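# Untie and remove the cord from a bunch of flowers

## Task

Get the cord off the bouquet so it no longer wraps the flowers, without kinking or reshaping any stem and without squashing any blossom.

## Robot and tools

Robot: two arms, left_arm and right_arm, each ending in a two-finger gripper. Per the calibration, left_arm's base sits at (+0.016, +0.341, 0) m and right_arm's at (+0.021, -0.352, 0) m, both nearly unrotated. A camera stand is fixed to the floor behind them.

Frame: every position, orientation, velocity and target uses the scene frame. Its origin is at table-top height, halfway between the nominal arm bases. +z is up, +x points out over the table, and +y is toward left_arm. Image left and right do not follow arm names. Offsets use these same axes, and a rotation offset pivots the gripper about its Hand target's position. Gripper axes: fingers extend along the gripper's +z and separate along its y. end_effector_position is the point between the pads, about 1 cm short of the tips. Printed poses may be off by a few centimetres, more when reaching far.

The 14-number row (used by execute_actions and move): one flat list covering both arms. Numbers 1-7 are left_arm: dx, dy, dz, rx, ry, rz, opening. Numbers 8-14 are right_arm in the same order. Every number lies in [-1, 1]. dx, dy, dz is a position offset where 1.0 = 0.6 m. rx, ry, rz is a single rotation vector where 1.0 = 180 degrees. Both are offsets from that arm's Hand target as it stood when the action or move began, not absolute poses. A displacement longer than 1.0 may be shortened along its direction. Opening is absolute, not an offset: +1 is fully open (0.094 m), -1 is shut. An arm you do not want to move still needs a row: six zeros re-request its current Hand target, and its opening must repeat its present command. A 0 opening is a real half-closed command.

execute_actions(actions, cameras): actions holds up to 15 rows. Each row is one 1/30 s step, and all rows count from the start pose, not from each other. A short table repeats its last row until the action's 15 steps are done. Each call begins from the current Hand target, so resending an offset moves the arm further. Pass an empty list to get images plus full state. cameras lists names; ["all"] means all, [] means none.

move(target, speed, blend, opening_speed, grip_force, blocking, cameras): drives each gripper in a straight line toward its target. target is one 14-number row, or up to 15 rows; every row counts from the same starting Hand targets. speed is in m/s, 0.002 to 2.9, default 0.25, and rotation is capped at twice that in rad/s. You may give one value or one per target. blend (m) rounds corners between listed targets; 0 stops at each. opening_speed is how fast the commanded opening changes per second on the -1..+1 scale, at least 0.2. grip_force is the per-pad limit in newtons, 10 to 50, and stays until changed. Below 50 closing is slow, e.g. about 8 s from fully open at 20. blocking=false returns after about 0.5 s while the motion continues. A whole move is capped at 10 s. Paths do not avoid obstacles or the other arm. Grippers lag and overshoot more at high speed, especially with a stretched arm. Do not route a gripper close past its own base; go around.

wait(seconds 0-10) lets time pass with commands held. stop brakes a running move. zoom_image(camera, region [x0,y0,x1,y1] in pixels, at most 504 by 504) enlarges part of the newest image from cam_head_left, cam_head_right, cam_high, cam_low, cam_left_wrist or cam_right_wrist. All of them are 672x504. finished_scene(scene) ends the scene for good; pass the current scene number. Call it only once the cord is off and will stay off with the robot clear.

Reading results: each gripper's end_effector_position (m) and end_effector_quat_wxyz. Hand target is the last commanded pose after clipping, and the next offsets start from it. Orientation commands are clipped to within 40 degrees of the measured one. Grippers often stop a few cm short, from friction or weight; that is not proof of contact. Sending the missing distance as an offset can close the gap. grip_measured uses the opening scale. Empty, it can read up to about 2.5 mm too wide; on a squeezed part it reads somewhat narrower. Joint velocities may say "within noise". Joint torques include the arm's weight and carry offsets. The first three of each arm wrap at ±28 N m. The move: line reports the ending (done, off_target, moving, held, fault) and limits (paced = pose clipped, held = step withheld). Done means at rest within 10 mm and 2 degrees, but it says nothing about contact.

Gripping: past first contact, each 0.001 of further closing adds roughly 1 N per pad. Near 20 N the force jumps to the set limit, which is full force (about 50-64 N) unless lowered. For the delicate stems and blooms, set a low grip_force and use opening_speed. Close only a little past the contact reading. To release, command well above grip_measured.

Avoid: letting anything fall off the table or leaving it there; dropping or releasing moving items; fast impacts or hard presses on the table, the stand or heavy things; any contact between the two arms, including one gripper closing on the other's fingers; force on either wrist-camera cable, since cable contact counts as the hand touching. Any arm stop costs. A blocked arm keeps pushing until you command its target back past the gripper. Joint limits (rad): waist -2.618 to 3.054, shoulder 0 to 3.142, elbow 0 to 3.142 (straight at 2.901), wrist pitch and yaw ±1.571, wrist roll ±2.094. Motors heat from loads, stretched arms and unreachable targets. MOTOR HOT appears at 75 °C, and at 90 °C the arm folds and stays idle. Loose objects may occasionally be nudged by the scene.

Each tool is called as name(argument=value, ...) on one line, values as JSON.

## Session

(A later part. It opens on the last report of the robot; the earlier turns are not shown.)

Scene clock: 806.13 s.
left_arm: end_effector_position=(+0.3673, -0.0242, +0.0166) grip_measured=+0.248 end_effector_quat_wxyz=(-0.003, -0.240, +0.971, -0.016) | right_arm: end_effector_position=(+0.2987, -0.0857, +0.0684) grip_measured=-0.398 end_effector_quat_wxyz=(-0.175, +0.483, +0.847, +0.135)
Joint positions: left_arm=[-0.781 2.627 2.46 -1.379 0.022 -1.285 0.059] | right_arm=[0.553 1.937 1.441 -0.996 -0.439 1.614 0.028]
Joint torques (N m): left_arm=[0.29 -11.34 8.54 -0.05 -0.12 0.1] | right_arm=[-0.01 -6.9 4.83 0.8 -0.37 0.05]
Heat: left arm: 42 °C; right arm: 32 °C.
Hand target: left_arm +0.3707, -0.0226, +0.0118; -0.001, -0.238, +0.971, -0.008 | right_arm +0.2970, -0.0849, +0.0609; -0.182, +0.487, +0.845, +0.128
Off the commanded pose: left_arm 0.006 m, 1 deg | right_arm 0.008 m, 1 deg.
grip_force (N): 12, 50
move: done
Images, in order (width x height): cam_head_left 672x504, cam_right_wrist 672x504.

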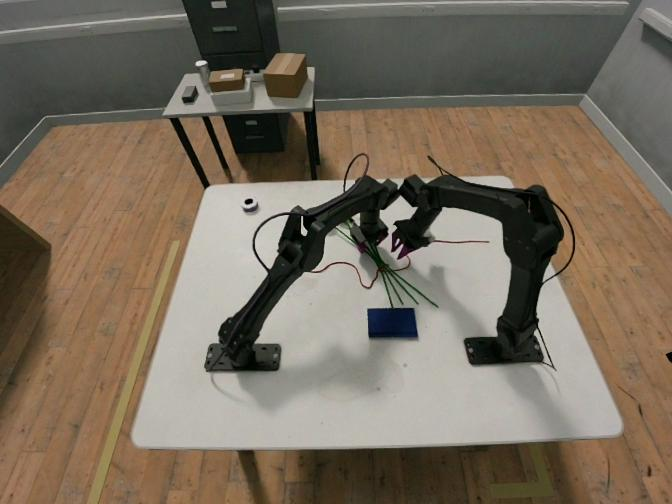

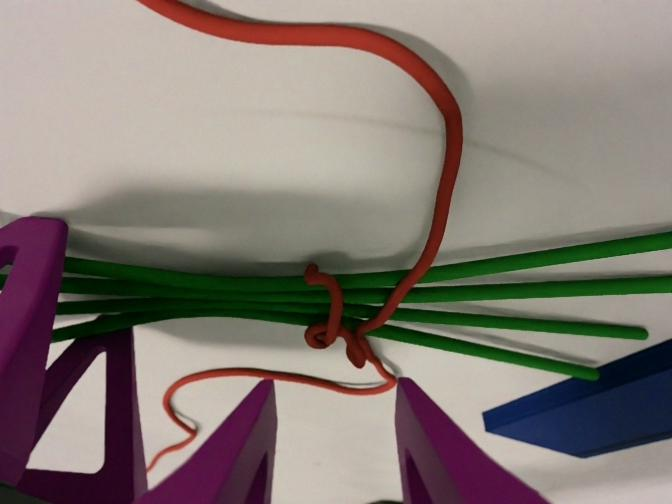

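move(target=[[0,0,0,0,0,0,0.25,-0.01,0.022,-0.045,0,0,0,-0.35]], cameras=["cam_right_wrist"], speed=0.08)

zoom_image(camera="cam_right_wrist", region=[150, 200, 500, 504])

Scene clock: 820.60 s.
left_arm: end_effector_position=(+0.3673, -0.0242, +0.0166) grip_measured=+0.248 end_effector_quat_wxyz=(-0.003, -0.240, +0.971, -0.016) | right_arm: end_effector_position=(+0.2992, -0.0854, +0.0677) grip_measured=-0.352 end_effector_quat_wxyz=(-0.174, +0.484, +0.847, +0.137)
Joint positions: left_arm=[-0.781 2.627 2.46 -1.379 0.022 -1.285 0.059] | right_arm=[0.553 1.937 1.438 -0.989 -0.439 1.616 0.03]
Joint torques (N m): left_arm=[0.27 -11.23 8.59 -0.14 -0.12 0.09] | right_arm=[-0.1 -8.42 5.23 0.73 -0.28 -0.03]
Heat: left arm: 42 °C; right arm: 31 °C.
Hand target: left_arm +0.3707, -0.0226, +0.0118; -0.001, -0.238, +0.971, -0.008 | right_arm +0.2991, -0.0854, +0.0679; -0.174, +0.484, +0.847, +0.136 (not the last commanded pose)
Off the commanded pose: left_arm 0.006 m, 1 deg | right_arm 0.037 m, 1 deg.
grip_force (N): 12, 50
move: held (right_arm; a check stopped the path); limits=held
pose unreachable (right arm): on one or more control steps of this call, first in action 0 (counted from 0), this arm could not follow its commanded pose, so it was not sent that pose on those steps. It may still have moved: this result reports where it is.
cause: moving toward the commanded pose would bring a part of the arm too close to another arm (this arm's wrist (the part past joint 4) and the left arm's wrist (the part past joint 4), 8 mm apart when this arm was first held).
Images, in order (width x height): cam_right_wrist 672x504.

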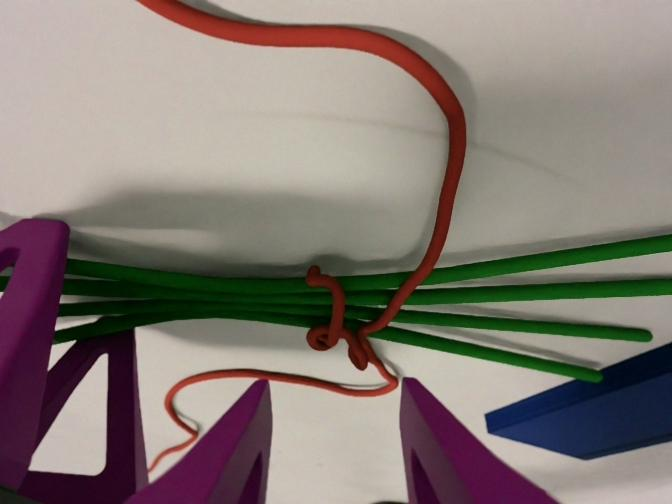

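Scaled by 1.440 from the camera's 672x504 image, which has a finer 960x720 frame.

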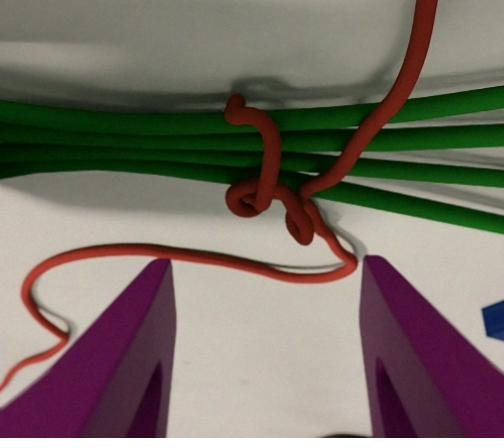

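move(target=[[0.05,0.027,0.012,0,0,0,0.45,0,0,0,0,0,0,-0.35]], speed=0.06, cameras=["cam_left_wrist"])

move(target=[[0,0,0,0,0,0,0.45,-0.01,0.026,-0.045,0,0,0,-0.35]], cameras=["cam_right_wrist"], speed=0.08)

Scene clock: 829.60 s.
left_arm: end_effector_position=(+0.3984, -0.0093, +0.0240) grip_measured=+0.448 end_effector_quat_wxyz=(+0.001, -0.240, +0.971, -0.020) | right_arm: end_effector_position=(+0.2992, -0.0854, +0.0677) grip_measured=-0.352 end_effector_quat_wxyz=(-0.174, +0.484, +0.847, +0.137)
Joint positions: left_arm=[-0.718 2.764 2.758 -1.531 0.022 -1.222 0.068] | right_arm=[0.553 1.937 1.438 -0.989 -0.439 1.616 0.03]
Joint torques (N m): left_arm=[0.13 -11.78 8.39 -0.07 -0.14 0.11] | right_arm=[-0.08 -8.43 5.26 0.72 -0.29 -0.02]
Heat: left arm: 42 °C; right arm: 31 °C.
Hand target: left_arm +0.4007, -0.0064, +0.0188; -0.001, -0.238, +0.971, -0.007 | right_arm +0.2991, -0.0854, +0.0679; -0.174, +0.484, +0.847, +0.136
Off the commanded pose: left_arm 0.006 m, 1 deg | right_arm 0.000 m, 0 deg.
grip_force (N): 12, 50
move: done
Images, in order (width x height): cam_left_wrist 672x504.

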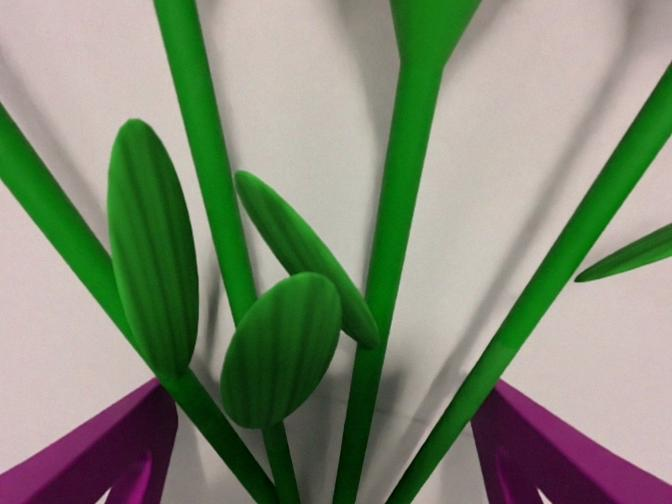

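Scene clock: 830.70 s.
left_arm: end_effector_position=(+0.3984, -0.0093, +0.0243) grip_measured=+0.448 end_effector_quat_wxyz=(+0.000, -0.240, +0.971, -0.019) | right_arm: end_effector_position=(+0.2945, -0.0696, +0.0492) grip_measured=-0.352 end_effector_quat_wxyz=(-0.172, +0.480, +0.848, +0.146)
Joint positions: left_arm=[-0.718 2.783 2.797 -1.553 0.022 -1.222 0.068] | right_arm=[0.595 1.956 1.384 -0.879 -0.439 1.659 0.03]
Joint torques (N m): left_arm=[0.14 -11.88 8.27 -0.06 -0.1 0.09] | right_arm=[0.17 -6.97 4.82 0.88 -0.24 0.04]
Heat: left arm: 41 °C; right arm: 31 °C.
Hand target: left_arm +0.4007, -0.0064, +0.0189; -0.001, -0.238, +0.971, -0.008 | right_arm +0.2931, -0.0700, +0.0407; -0.174, +0.484, +0.847, +0.136
Off the commanded pose: left_arm 0.007 m, 1 deg | right_arm 0.009 m, 1 deg.
grip_force (N): 12, 50
move: done
Images, in order (width x height): cam_right_wrist 672x504.

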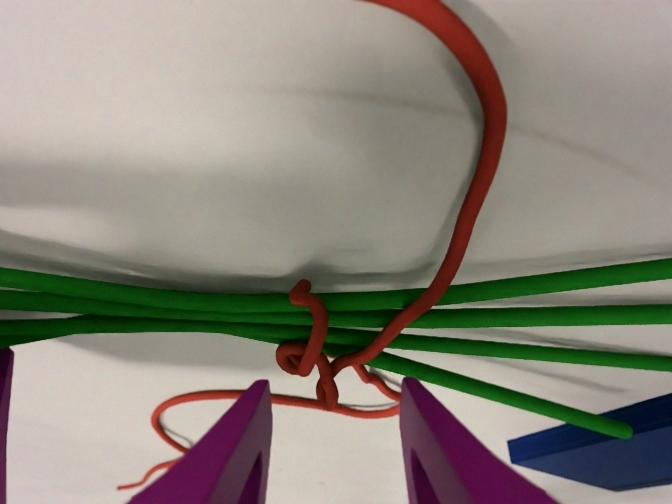

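move(target=[[0,0,0,0,0,0,0.45,-0.004,0.012,-0.045,0,0,0,-0.35]], cameras=["cam_right_wrist"], speed=0.06)

Scene clock: 836.27 s.
left_arm: end_effector_position=(+0.3977, -0.0086, +0.0243) grip_measured=+0.448 end_effector_quat_wxyz=(-0.001, -0.240, +0.971, -0.018) | right_arm: end_effector_position=(+0.2933, -0.0624, +0.0235) grip_measured=-0.352 end_effector_quat_wxyz=(-0.172, +0.481, +0.847, +0.147)
Joint positions: left_arm=[-0.718 2.783 2.797 -1.557 0.022 -1.222 0.068] | right_arm=[0.612 1.999 1.335 -0.776 -0.439 1.68 0.03]
Joint torques (N m): left_arm=[0.31 -11.58 8.27 -0.04 -0.12 0.08] | right_arm=[0.38 -6.98 4.64 0.9 -0.22 0.04]
Heat: left arm: 42 °C; right arm: 31 °C.
Hand target: left_arm +0.4007, -0.0064, +0.0189; -0.001, -0.238, +0.971, -0.007 | right_arm +0.2908, -0.0627, +0.0138; -0.174, +0.484, +0.847, +0.136
Off the commanded pose: left_arm 0.007 m, 1 deg | right_arm 0.010 m, 1 deg.
grip_force (N): 12, 50
move: done
Images, in order (width x height): cam_right_wrist 672x504.

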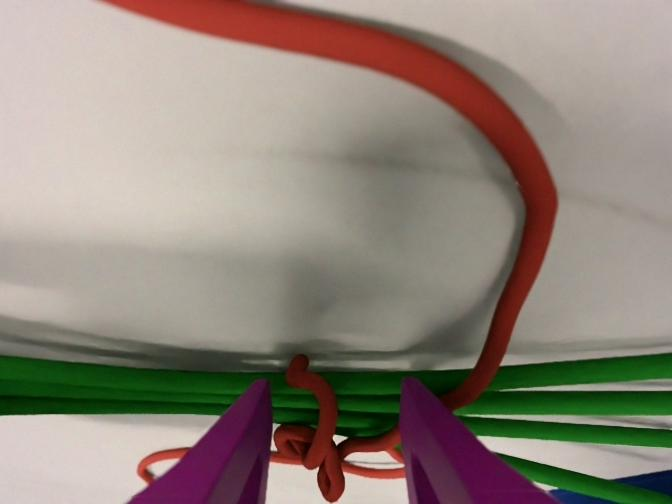

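move(target=[[0,0,0,0,0,0,0.45,-0.012,0.022,0.003,0,0,0,-0.4],[0,0,0,0,0,0,0.45,-0.012,0.022,-0.016,0,0,0,-0.4]], cameras=["cam_right_wrist"], speed=0.05)

Scene clock: 844.13 s.
left_arm: end_effector_position=(+0.3966, -0.0074, +0.0243) grip_measured=+0.448 end_effector_quat_wxyz=(-0.003, -0.240, +0.971, -0.015) | right_arm: end_effector_position=(+0.2869, -0.0475, +0.0213) grip_measured=-0.398 end_effector_quat_wxyz=(-0.173, +0.480, +0.847, +0.152)
Joint positions: left_arm=[-0.718 2.783 2.797 -1.564 0.02 -1.222 0.068] | right_arm=[0.652 2.005 1.33 -0.737 -0.438 1.726 0.028]
Joint torques (N m): left_arm=[0.25 -11.69 8.38 -0.04 -0.11 0.08] | right_arm=[0.36 -6.06 3.97 1.1 -0.17 0.03]
Heat: left arm: 42 °C; right arm: 31 °C.
Hand target: left_arm +0.4007, -0.0064, +0.0189; -0.001, -0.238, +0.971, -0.008 | right_arm +0.2835, -0.0494, +0.0042; -0.174, +0.483, +0.847, +0.136
Off the commanded pose: left_arm 0.007 m, 1 deg | right_arm 0.018 m, 2 deg.
grip_force (N): 12, 50
move: off_target (right_arm)
Images, in order (width x height): cam_right_wrist 672x504.

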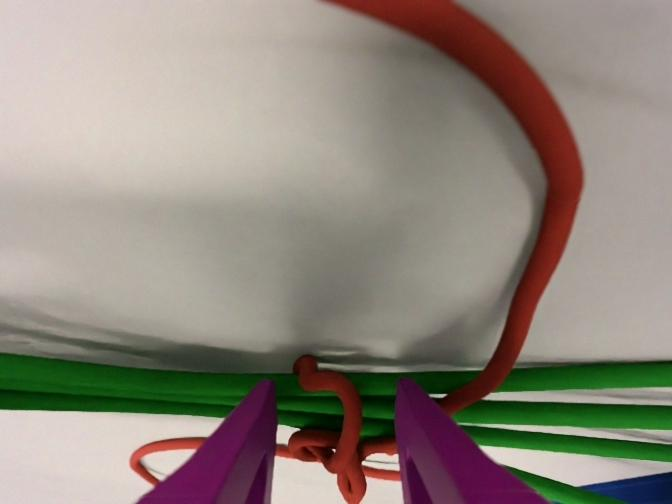

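move(target=[[0,0,0,0,0,0,0.45,0.006,-0.008,0.016,0,0,0,-0.4],[0,0,0,0,0,0,0.45,0.006,-0.008,0.014,0,0,0,-1]], cameras=["cam_right_wrist"], speed=0.05, opening_speed=0.4)

zoom_image(camera="cam_right_wrist", region=[200, 300, 480, 504])

Scene clock: 862.27 s.
left_arm: end_effector_position=(+0.3966, -0.0073, +0.0242) grip_measured=+0.448 end_effector_quat_wxyz=(-0.003, -0.240, +0.971, -0.014) | right_arm: end_effector_position=(+0.2872, -0.0509, +0.0209) grip_measured=-0.951 end_effector_quat_wxyz=(-0.173, +0.481, +0.847, +0.149)
Joint positions: left_arm=[-0.718 2.783 2.797 -1.564 0.02 -1.222 0.068] | right_arm=[0.645 2.005 1.33 -0.747 -0.437 1.718 0.002]
Joint torques (N m): left_arm=[0.23 -11.6 8.43 -0.02 -0.11 0.04] | right_arm=[-0.4 -6.93 5.39 0.77 -0.21 -0.08]
Heat: left arm: 42 °C; right arm: 31 °C.
Hand target: left_arm +0.4006, -0.0064, +0.0189; -0.001, -0.238, +0.971, -0.007 | right_arm +0.2871, -0.0543, +0.0126; -0.174, +0.484, +0.847, +0.136
Off the commanded pose: left_arm 0.007 m, 1 deg | right_arm 0.009 m, 1 deg.
grip_force (N): 12, 50
move: done
Images, in order (width x height): cam_right_wrist 672x504.

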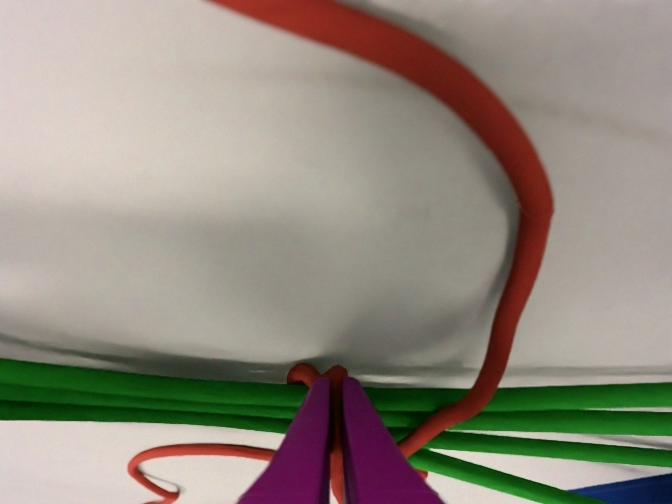

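Scaled by 1.800 from the camera's 672x504 image, which has a finer 960x720 frame.

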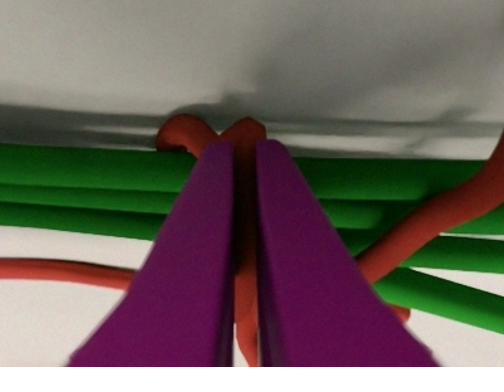

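move(target=[0,0,0,0,0,0,0.45,-0.075,-0.04,0.016,0,0,0,-1], cameras=["cam_right_wrist","cam_head_left"], speed=0.05)

zoom_image(camera="cam_head_left", region=[320, 190, 460, 330])

Scene clock: 868.13 s.
left_arm: end_effector_position=(+0.3955, -0.0080, +0.0243) grip_measured=+0.449 end_effector_quat_wxyz=(-0.006, -0.240, +0.971, -0.016) | right_arm: end_effector_position=(+0.2520, -0.0714, +0.0182) grip_measured=-0.954 end_effector_quat_wxyz=(-0.177, +0.481, +0.845, +0.150)
Joint positions: left_arm=[-0.718 2.783 2.797 -1.566 0.027 -1.22 0.068] | right_arm=[0.657 1.872 1.126 -0.669 -0.443 1.734 0.002]
Joint torques (N m): left_arm=[0.18 -11.92 8.24 0.04 -0.2 0.11] | right_arm=[0.68 -10.15 3.67 0.46 -0.1 0.05]
Heat: left arm: 42 °C; right arm: 31 °C.
Hand target: left_arm +0.4007, -0.0064, +0.0189; +0.000, -0.238, +0.971, -0.007 | right_arm +0.2421, -0.0783, +0.0222; -0.174, +0.484, +0.847, +0.136
Off the commanded pose: left_arm 0.008 m, 1 deg | right_arm 0.013 m, 2 deg.
grip_force (N): 12, 50
move: off_target (right_arm)
Images, in order (width x height): cam_head_left 672x504, cam_right_wrist 672x504.

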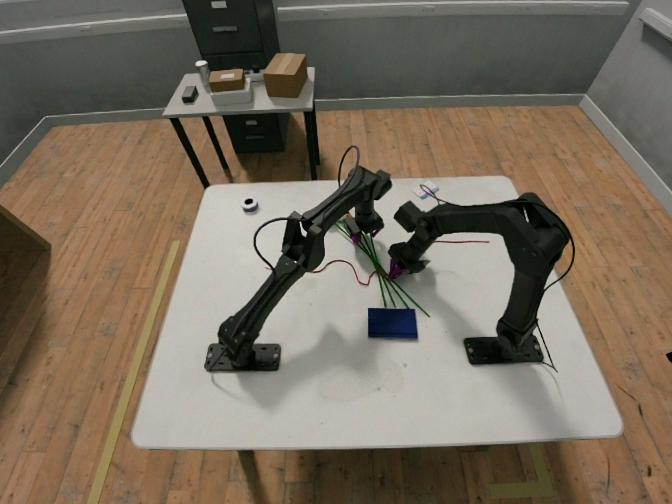

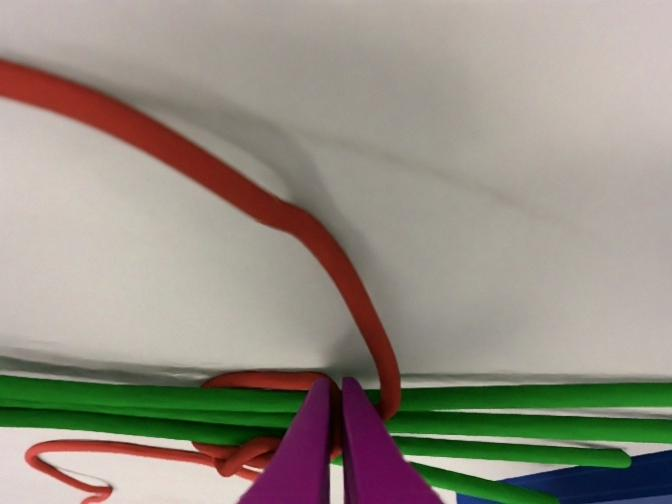

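Scaled by 3.600 from the camera's 672x504 image, which has a finer 960x720 frame.

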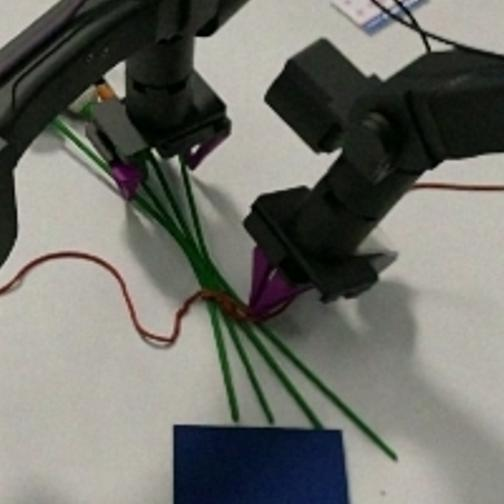

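move(target=[0,0,0,0,0,0,0.45,-0.08,-0.045,0.0,0,0,0,-1], cameras=["cam_right_wrist","cam_head_left"], speed=0.05)

zoom_image(camera="cam_head_left", region=[320, 190, 460, 330])

Scene clock: 874.73 s.
left_arm: end_effector_position=(+0.3941, -0.0078, +0.0243) grip_measured=+0.449 end_effector_quat_wxyz=(-0.009, -0.239, +0.971, -0.015) | right_arm: end_effector_position=(+0.2004, -0.1019, +0.0177) grip_measured=-0.954 end_effector_quat_wxyz=(-0.176, +0.484, +0.846, +0.140)
Joint positions: left_arm=[-0.718 2.783 2.797 -1.57 0.032 -1.218 0.068] | right_arm=[0.691 1.677 0.886 -0.629 -0.429 1.769 0.002]
Joint torques (N m): left_arm=[0.31 -11.81 8.12 0.11 -0.25 0.05] | right_arm=[0.66 -8.34 3.95 0.62 -0.21 0.05]
Heat: left arm: 42 °C; right arm: 31 °C.
Hand target: left_arm +0.4007, -0.0064, +0.0189; -0.001, -0.238, +0.971, -0.007 | right_arm +0.1941, -0.1052, +0.0221; -0.174, +0.484, +0.847, +0.136
Off the commanded pose: left_arm 0.009 m, 1 deg | right_arm 0.008 m, 1 deg.
grip_force (N): 12, 50
move: done
Images, in order (width x height): cam_head_left 672x504, cam_right_wrist 672x504.

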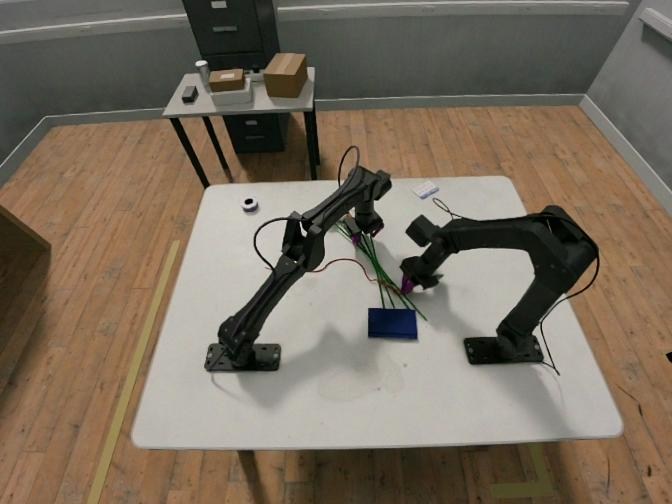

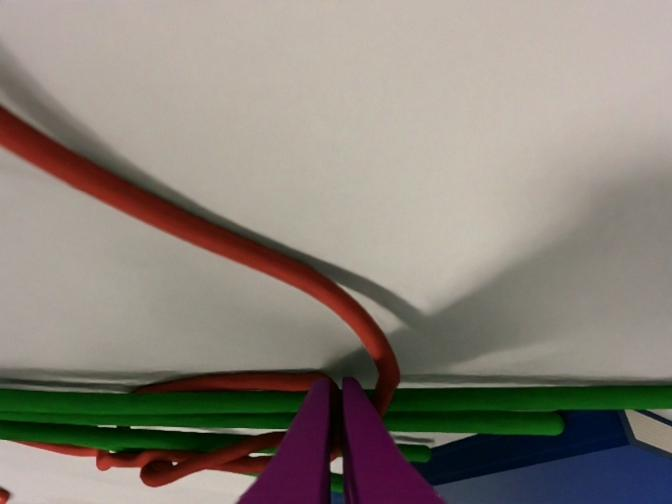

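Scaled by 3.600 from the camera's 672x504 image, which has a finer 960x720 frame.

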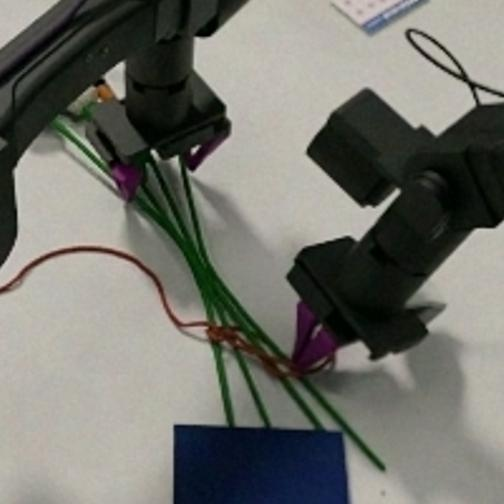

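move(target=[0,0,0,0,0,0,0.45,-0.07,-0.045,0.0,0,0,0,-1], cameras=["cam_right_wrist","cam_head_left","cam_high"], speed=0.05)

zoom_image(camera="cam_head_left", region=[340, 230, 460, 350])

Scene clock: 883.80 s.
left_arm: end_effector_position=(+0.3945, -0.0074, +0.0243) grip_measured=+0.449 end_effector_quat_wxyz=(-0.008, -0.239, +0.971, -0.014) | right_arm: end_effector_position=(+0.1563, -0.1303, +0.0184) grip_measured=-0.954 end_effector_quat_wxyz=(-0.175, +0.484, +0.846, +0.136)
Joint positions: left_arm=[-0.718 2.783 2.797 -1.57 0.028 -1.218 0.068] | right_arm=[0.723 1.481 0.694 -0.625 -0.421 1.803 0.002]
Joint torques (N m): left_arm=[0.06 -11.79 8.21 0.06 -0.19 0.04] | right_arm=[0.54 -6.45 4.25 0.69 -0.25 0.04]
Heat: left arm: 42 °C; right arm: 31 °C.
Hand target: left_arm +0.4007, -0.0064, +0.0189; -0.001, -0.238, +0.971, -0.007 | right_arm +0.1520, -0.1323, +0.0221; -0.174, +0.484, +0.847, +0.136
Off the commanded pose: left_arm 0.008 m, 1 deg | right_arm 0.006 m, 0 deg.
grip_force (N): 12, 50
move: done
Images, in order (width x height): cam_head_left 672x504, cam_high 672x504, cam_right_wrist 672x504.

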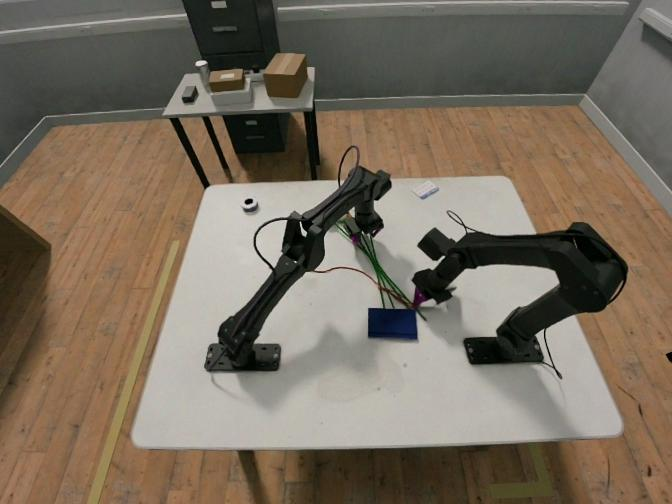

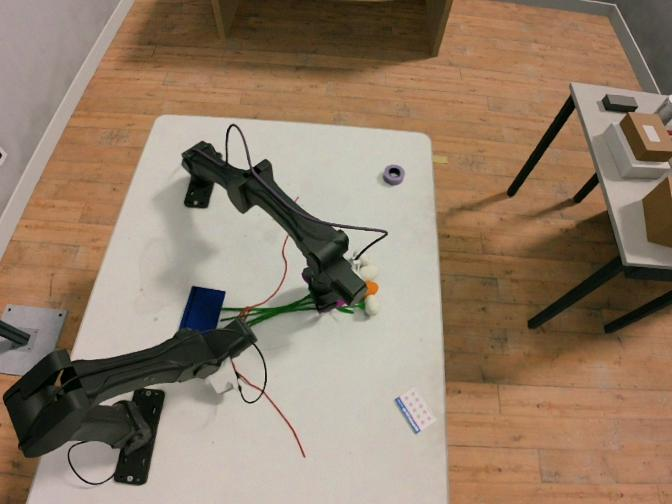

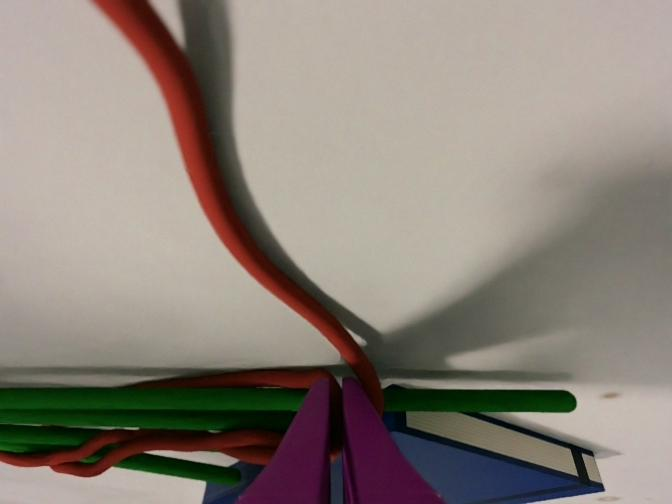

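Scaled by 4.200 from the camera's 672x504 image, which has a finer 960x720 frame.

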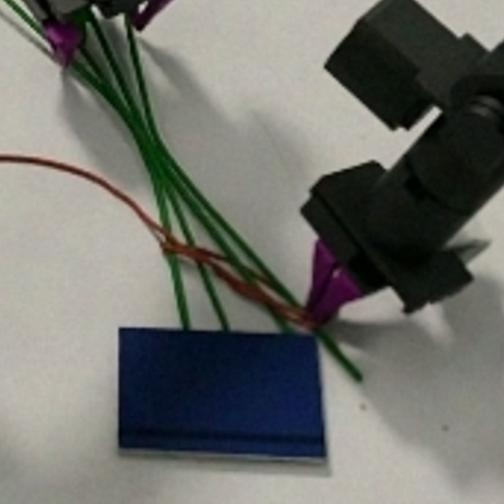

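move(target=[0,0,0,0,0,0,0.45,-0.10,-0.055,0.0,0,0,0,-1], cameras=["cam_right_wrist","cam_head_left"], speed=0.05)

zoom_image(camera="cam_head_left", region=[340, 230, 460, 350])

Scene clock: 897.73 s.
left_arm: end_effector_position=(+0.3949, -0.0069, +0.0242) grip_measured=+0.449 end_effector_quat_wxyz=(-0.006, -0.239, +0.971, -0.013) | right_arm: end_effector_position=(+0.0954, -0.1618, +0.0219) grip_measured=-0.954 end_effector_quat_wxyz=(-0.176, +0.483, +0.846, +0.140)
Joint positions: left_arm=[-0.718 2.783 2.797 -1.57 0.025 -1.218 0.068] | right_arm=[0.828 1.155 0.475 -0.679 -0.405 1.915 0.002]
Joint torques (N m): left_arm=[0.12 -11.54 8.35 0.04 -0.15 0.03] | right_arm=[0.44 -3.4 4.68 0.8 -0.19 0.04]
Heat: left arm: 42 °C; right arm: 30 °C.
Hand target: left_arm +0.4007, -0.0064, +0.0189; -0.001, -0.238, +0.971, -0.007 | right_arm +0.0921, -0.1652, +0.0222; -0.174, +0.484, +0.847, +0.136
Off the commanded pose: left_arm 0.008 m, 1 deg | right_arm 0.005 m, 1 deg.
grip_force (N): 12, 50
move: done
Images, in order (width x height): cam_head_left 672x504, cam_right_wrist 672x504.

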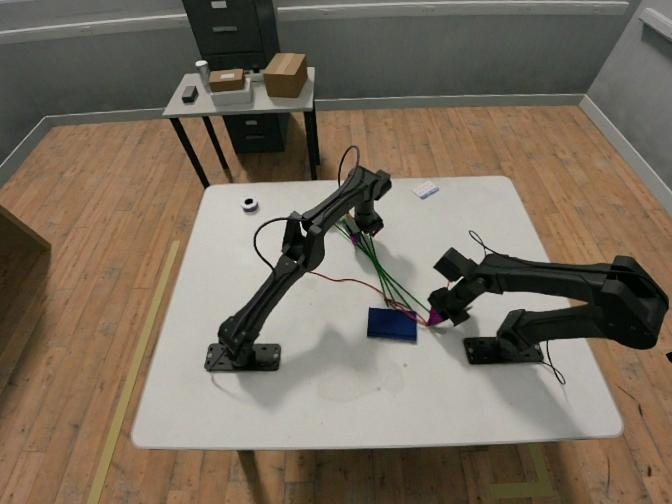

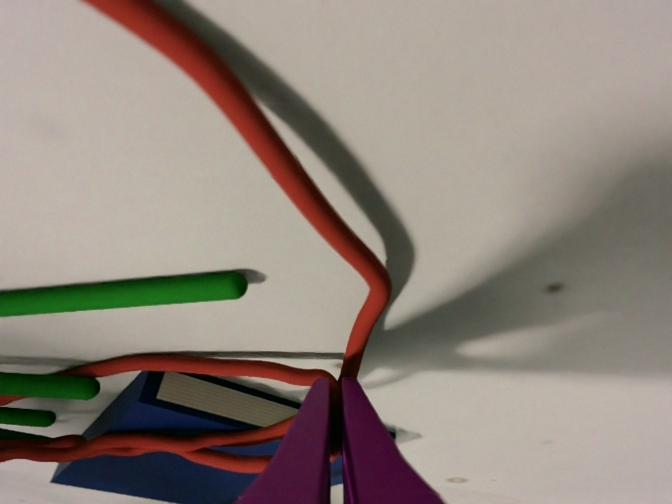

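Scaled by 4.200 from the camera's 672x504 image, which has a finer 960x720 frame.

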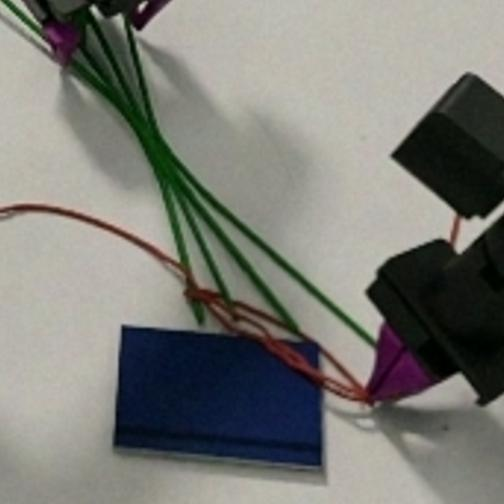

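move(target=[0,0,0,0,0,0,0.45,-0.12,0.03,0.02,0,0,0,-1], cameras=["cam_right_wrist","cam_head_left"], speed=0.06)

zoom_image(camera="cam_head_left", region=[340, 230, 460, 350])

Scene clock: 914.83 s.
left_arm: end_effector_position=(+0.3950, -0.0067, +0.0242) grip_measured=+0.449 end_effector_quat_wxyz=(-0.006, -0.239, +0.971, -0.013) | right_arm: end_effector_position=(+0.0247, -0.1466, +0.0332) grip_measured=-0.954 end_effector_quat_wxyz=(-0.230, +0.411, +0.874, +0.122)
Joint positions: left_arm=[-0.718 2.783 2.797 -1.57 0.024 -1.218 0.068] | right_arm=[1.142 1.061 0.446 -0.681 -0.456 2.092 0.002]
Joint torques (N m): left_arm=[0.2 -11.54 8.38 0.02 -0.14 0.09] | right_arm=[0.36 -1.25 5.45 0.97 -0.43 0.05]
Heat: left arm: 42 °C; right arm: 29 °C.
Hand target: left_arm +0.4007, -0.0064, +0.0189; -0.001, -0.238, +0.971, -0.007 | right_arm +0.0200, -0.1473, +0.0341; -0.174, +0.484, +0.847, +0.136
Off the commanded pose: left_arm 0.008 m, 1 deg | right_arm 0.005 m, 11 deg.
joint sent to its limit (right arm) — joint 6 (wrist roll), upper limit. The joint targets are off in orientation, not in position.
grip_force (N): 12, 50
move: off_target (right_arm)
Images, in order (width x height): cam_head_left 672x504, cam_right_wrist 672x504.

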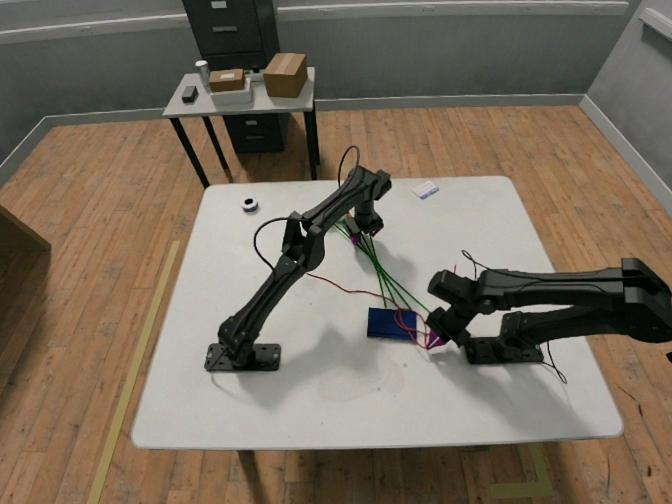

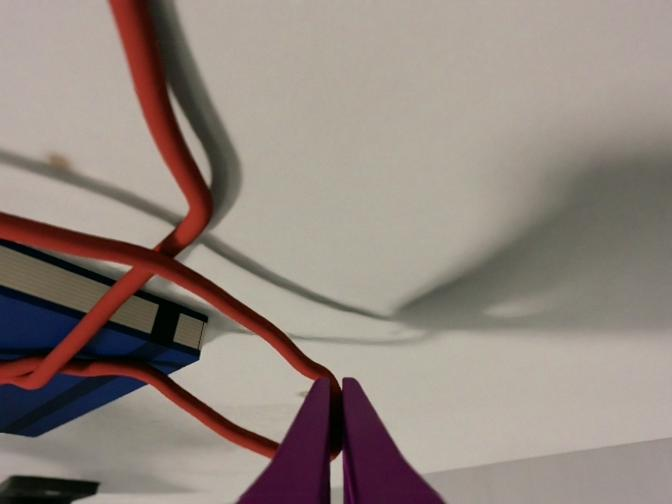

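Scaled by 4.200 from the camera's 672x504 image, which has a finer 960x720 frame.

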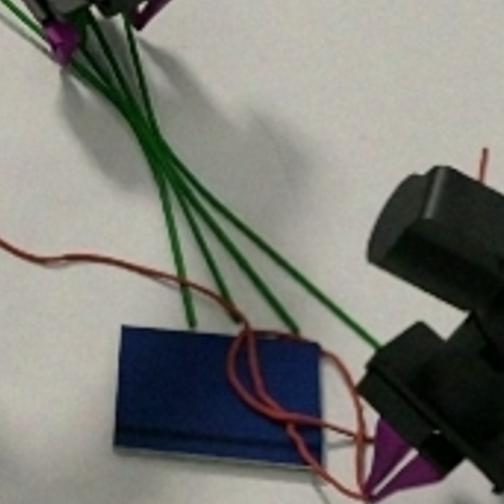

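move(target=[0,0,0,0,0,0,0.45,-0.17,0.04,0.02,0,0,0.3,-1], cameras=["cam_right_wrist","cam_head_left"], speed=0.08)

zoom_image(camera="cam_head_left", region=[340, 230, 460, 350])

Scene clock: 933.63 s.
left_arm: end_effector_position=(+0.3950, -0.0067, +0.0242) grip_measured=+0.449 end_effector_quat_wxyz=(-0.006, -0.239, +0.971, -0.013) | right_arm: end_effector_position=(-0.0812, -0.1268, +0.0432) grip_measured=-0.954 end_effector_quat_wxyz=(-0.220, +0.052, +0.973, +0.042)
Joint positions: left_arm=[-0.718 2.783 2.797 -1.57 0.024 -1.218 0.068] | right_arm=[1.682 1.361 0.704 -0.743 -0.422 1.832 0.002]
Joint torques (N m): left_arm=[0.06 -11.52 8.53 0.04 -0.14 0.05] | right_arm=[0.35 -2.51 6.95 0.75 -0.18 -0.09]
Heat: left arm: 42 °C; right arm: 30 °C.
Hand target: left_arm +0.4007, -0.0064, +0.0189; -0.001, -0.238, +0.971, -0.007 | right_arm -0.0819, -0.1233, +0.0461; -0.217, +0.047, +0.974, +0.042
Off the commanded pose: left_arm 0.008 m, 1 deg | right_arm 0.005 m, 1 deg.
grip_force (N): 12, 50
move: done
Images, in order (width x height): cam_head_left 672x504, cam_right_wrist 672x504.

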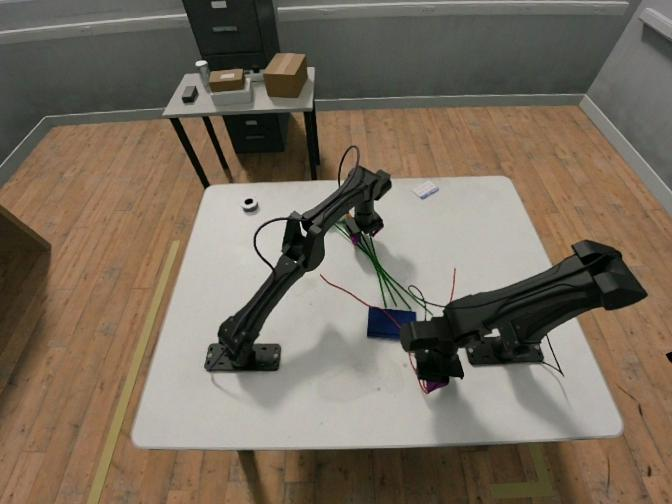

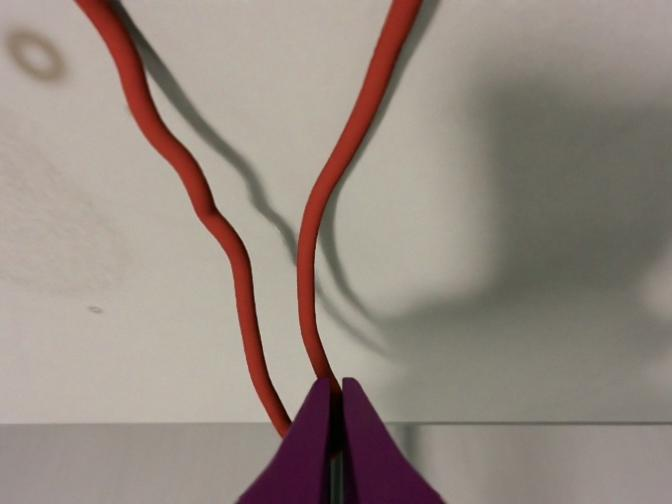

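Scaled by 4.200 from the camera's 672x504 image, which has a finer 960x720 frame.

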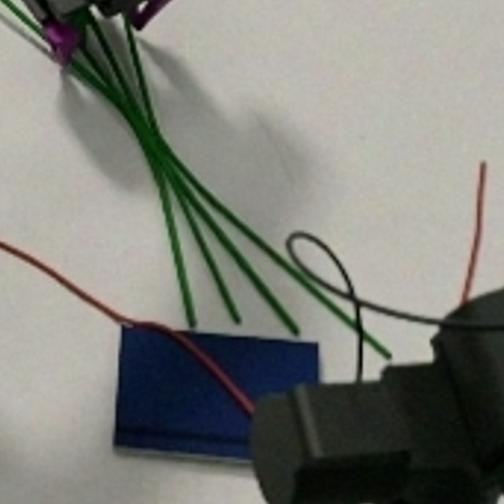

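move(target=[[0,0,0.01,0,0,0,0.45,0.07,0,-0.02,0,0,0,-1],[0,0,0.01,0,0,0,0.45,0.07,0,-0.05,0,0,0,-1],[0,0,0.01,0,0,0,0.45,0.07,0,-0.05,0,0,0,-0.3],[0,0,0.1,0,0,0,0.45,0.07,0,0.13,0,0,0,-0.3]], cameras=["cam_left_wrist","cam_head_left"], speed=0.08)

Scene clock: 950.10 s.
left_arm: end_effector_position=(+0.3996, -0.0105, +0.0533) grip_measured=+0.449 end_effector_quat_wxyz=(+0.013, -0.238, +0.970, -0.038) | right_arm: end_effector_position=(-0.0397, -0.1265, +0.1126) grip_measured=-0.302 end_effector_quat_wxyz=(-0.213, +0.051, +0.975, +0.025)
Joint positions: left_arm=[-0.718 2.731 2.81 -1.572 0.022 -1.218 0.068] | right_arm=[1.493 1.34 0.984 -1.17 -0.43 1.613 0.033]
Joint torques (N m): left_arm=[0.13 -17.87 4.51 0.11 -0.16 0.04] | right_arm=[-0.44 -5.41 7.09 0.54 -0.38 -0.07]
Heat: left arm: 43 °C; right arm: 30 °C.
Hand target: left_arm +0.4007, -0.0064, +0.0788; -0.001, -0.238, +0.971, -0.007 | right_arm -0.0399, -0.1232, +0.1241; -0.217, +0.046, +0.974, +0.042
Off the commanded pose: left_arm 0.026 m, 4 deg | right_arm 0.012 m, 2 deg.
joint sent to its limit (left arm) — joint 4 (wrist pitch), lower limit. The joint targets are off in orientation, not in position.
grip_force (N): 12, 50
move: off_target (left_arm, right_arm)
Images, in order (width x height): cam_head_left 672x504, cam_left_wrist 672x504.

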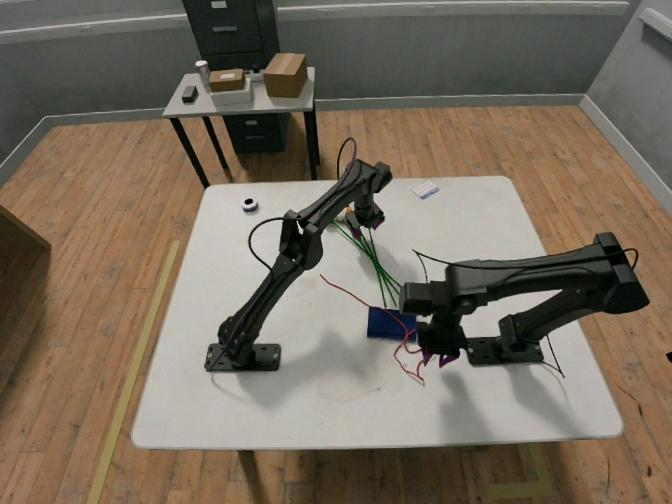

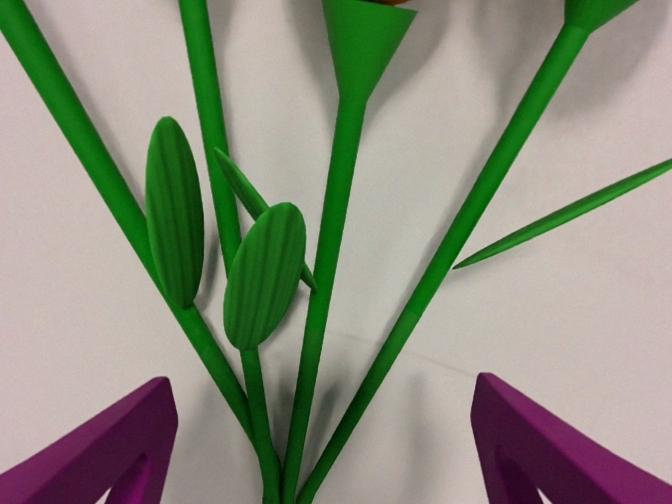

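move(target=[[0,0,0.1,0,0,0,0.45,0,0.0,0,0,0,0,-0.3],[-0.1,0.2,0.12,0,0,0,0.45,-0.03,-0.05,0.1,0,0,0.0,-0.3]], cameras=["cam_high","cam_head_left"], speed=0.15)

zoom_image(camera="cam_head_left", region=[300, 180, 480, 400])

zoom_image(camera="cam_high", region=[100, 200, 400, 450])

Scene clock: 961.00 s.
left_arm: end_effector_position=(+0.3414, +0.1089, +0.1350) grip_measured=+0.449 end_effector_quat_wxyz=(-0.017, -0.240, +0.971, +0.004) | right_arm: end_effector_position=(-0.0567, -0.1531, +0.1745) grip_measured=-0.302 end_effector_quat_wxyz=(-0.216, +0.049, +0.975, +0.030)
Joint positions: left_arm=[-0.595 2.123 2.05 -1.526 0.02 -1.098 0.068] | right_arm=[1.57 1.22 1.144 -1.405 -0.43 1.697 0.033]
Joint torques (N m): left_arm=[0.32 -13.83 5.04 -0.03 -0.1 0.11] | right_arm=[0.31 -3.97 7.12 0.59 -0.29 0.06]
Heat: left arm: 43 °C; right arm: 31 °C.
Hand target: left_arm +0.3407, +0.1136, +0.1509; -0.001, -0.238, +0.971, -0.007 | right_arm -0.0579, -0.1533, +0.1841; -0.217, +0.046, +0.974, +0.042
Off the commanded pose: left_arm 0.017 m, 2 deg | right_arm 0.010 m, 1 deg.
grip_force (N): 12, 50
move: off_target (left_arm)
Images, in order (width x height): cam_head_left 672x504, cam_high 672x504.

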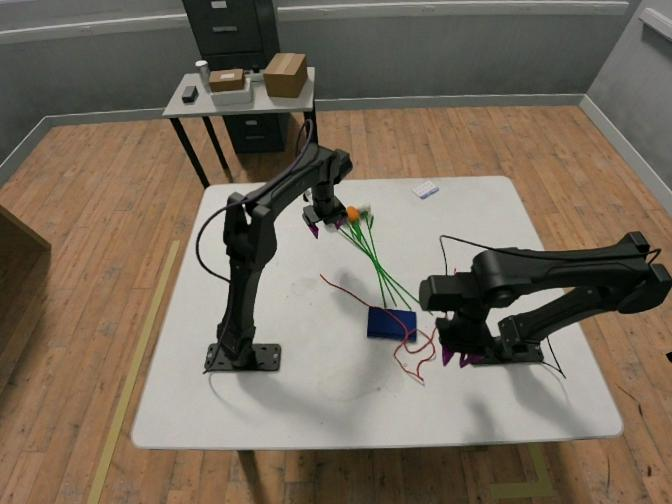

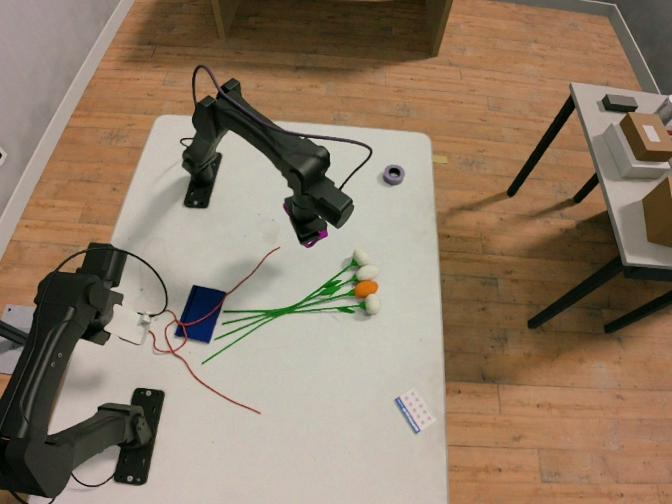

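Scaled by 2.291 from the camera's 672x504 image, which has a finer 960x720 frame.

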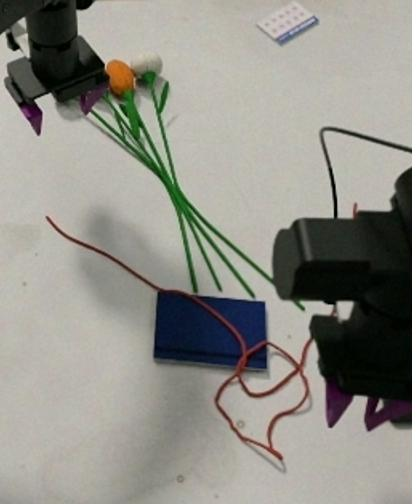

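Scaled by 1.680 from the camera's 672x504 image, which has a finer 960x720 frame.

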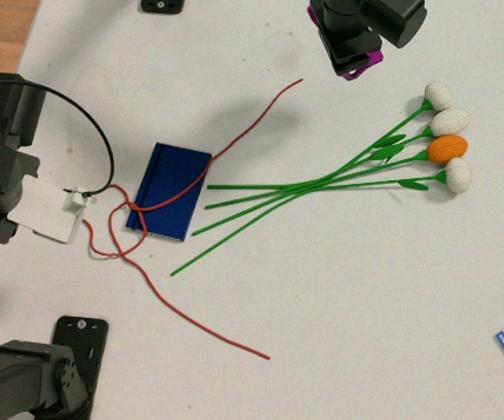

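finished_scene(scene=2)

The scene is finished: the task was done.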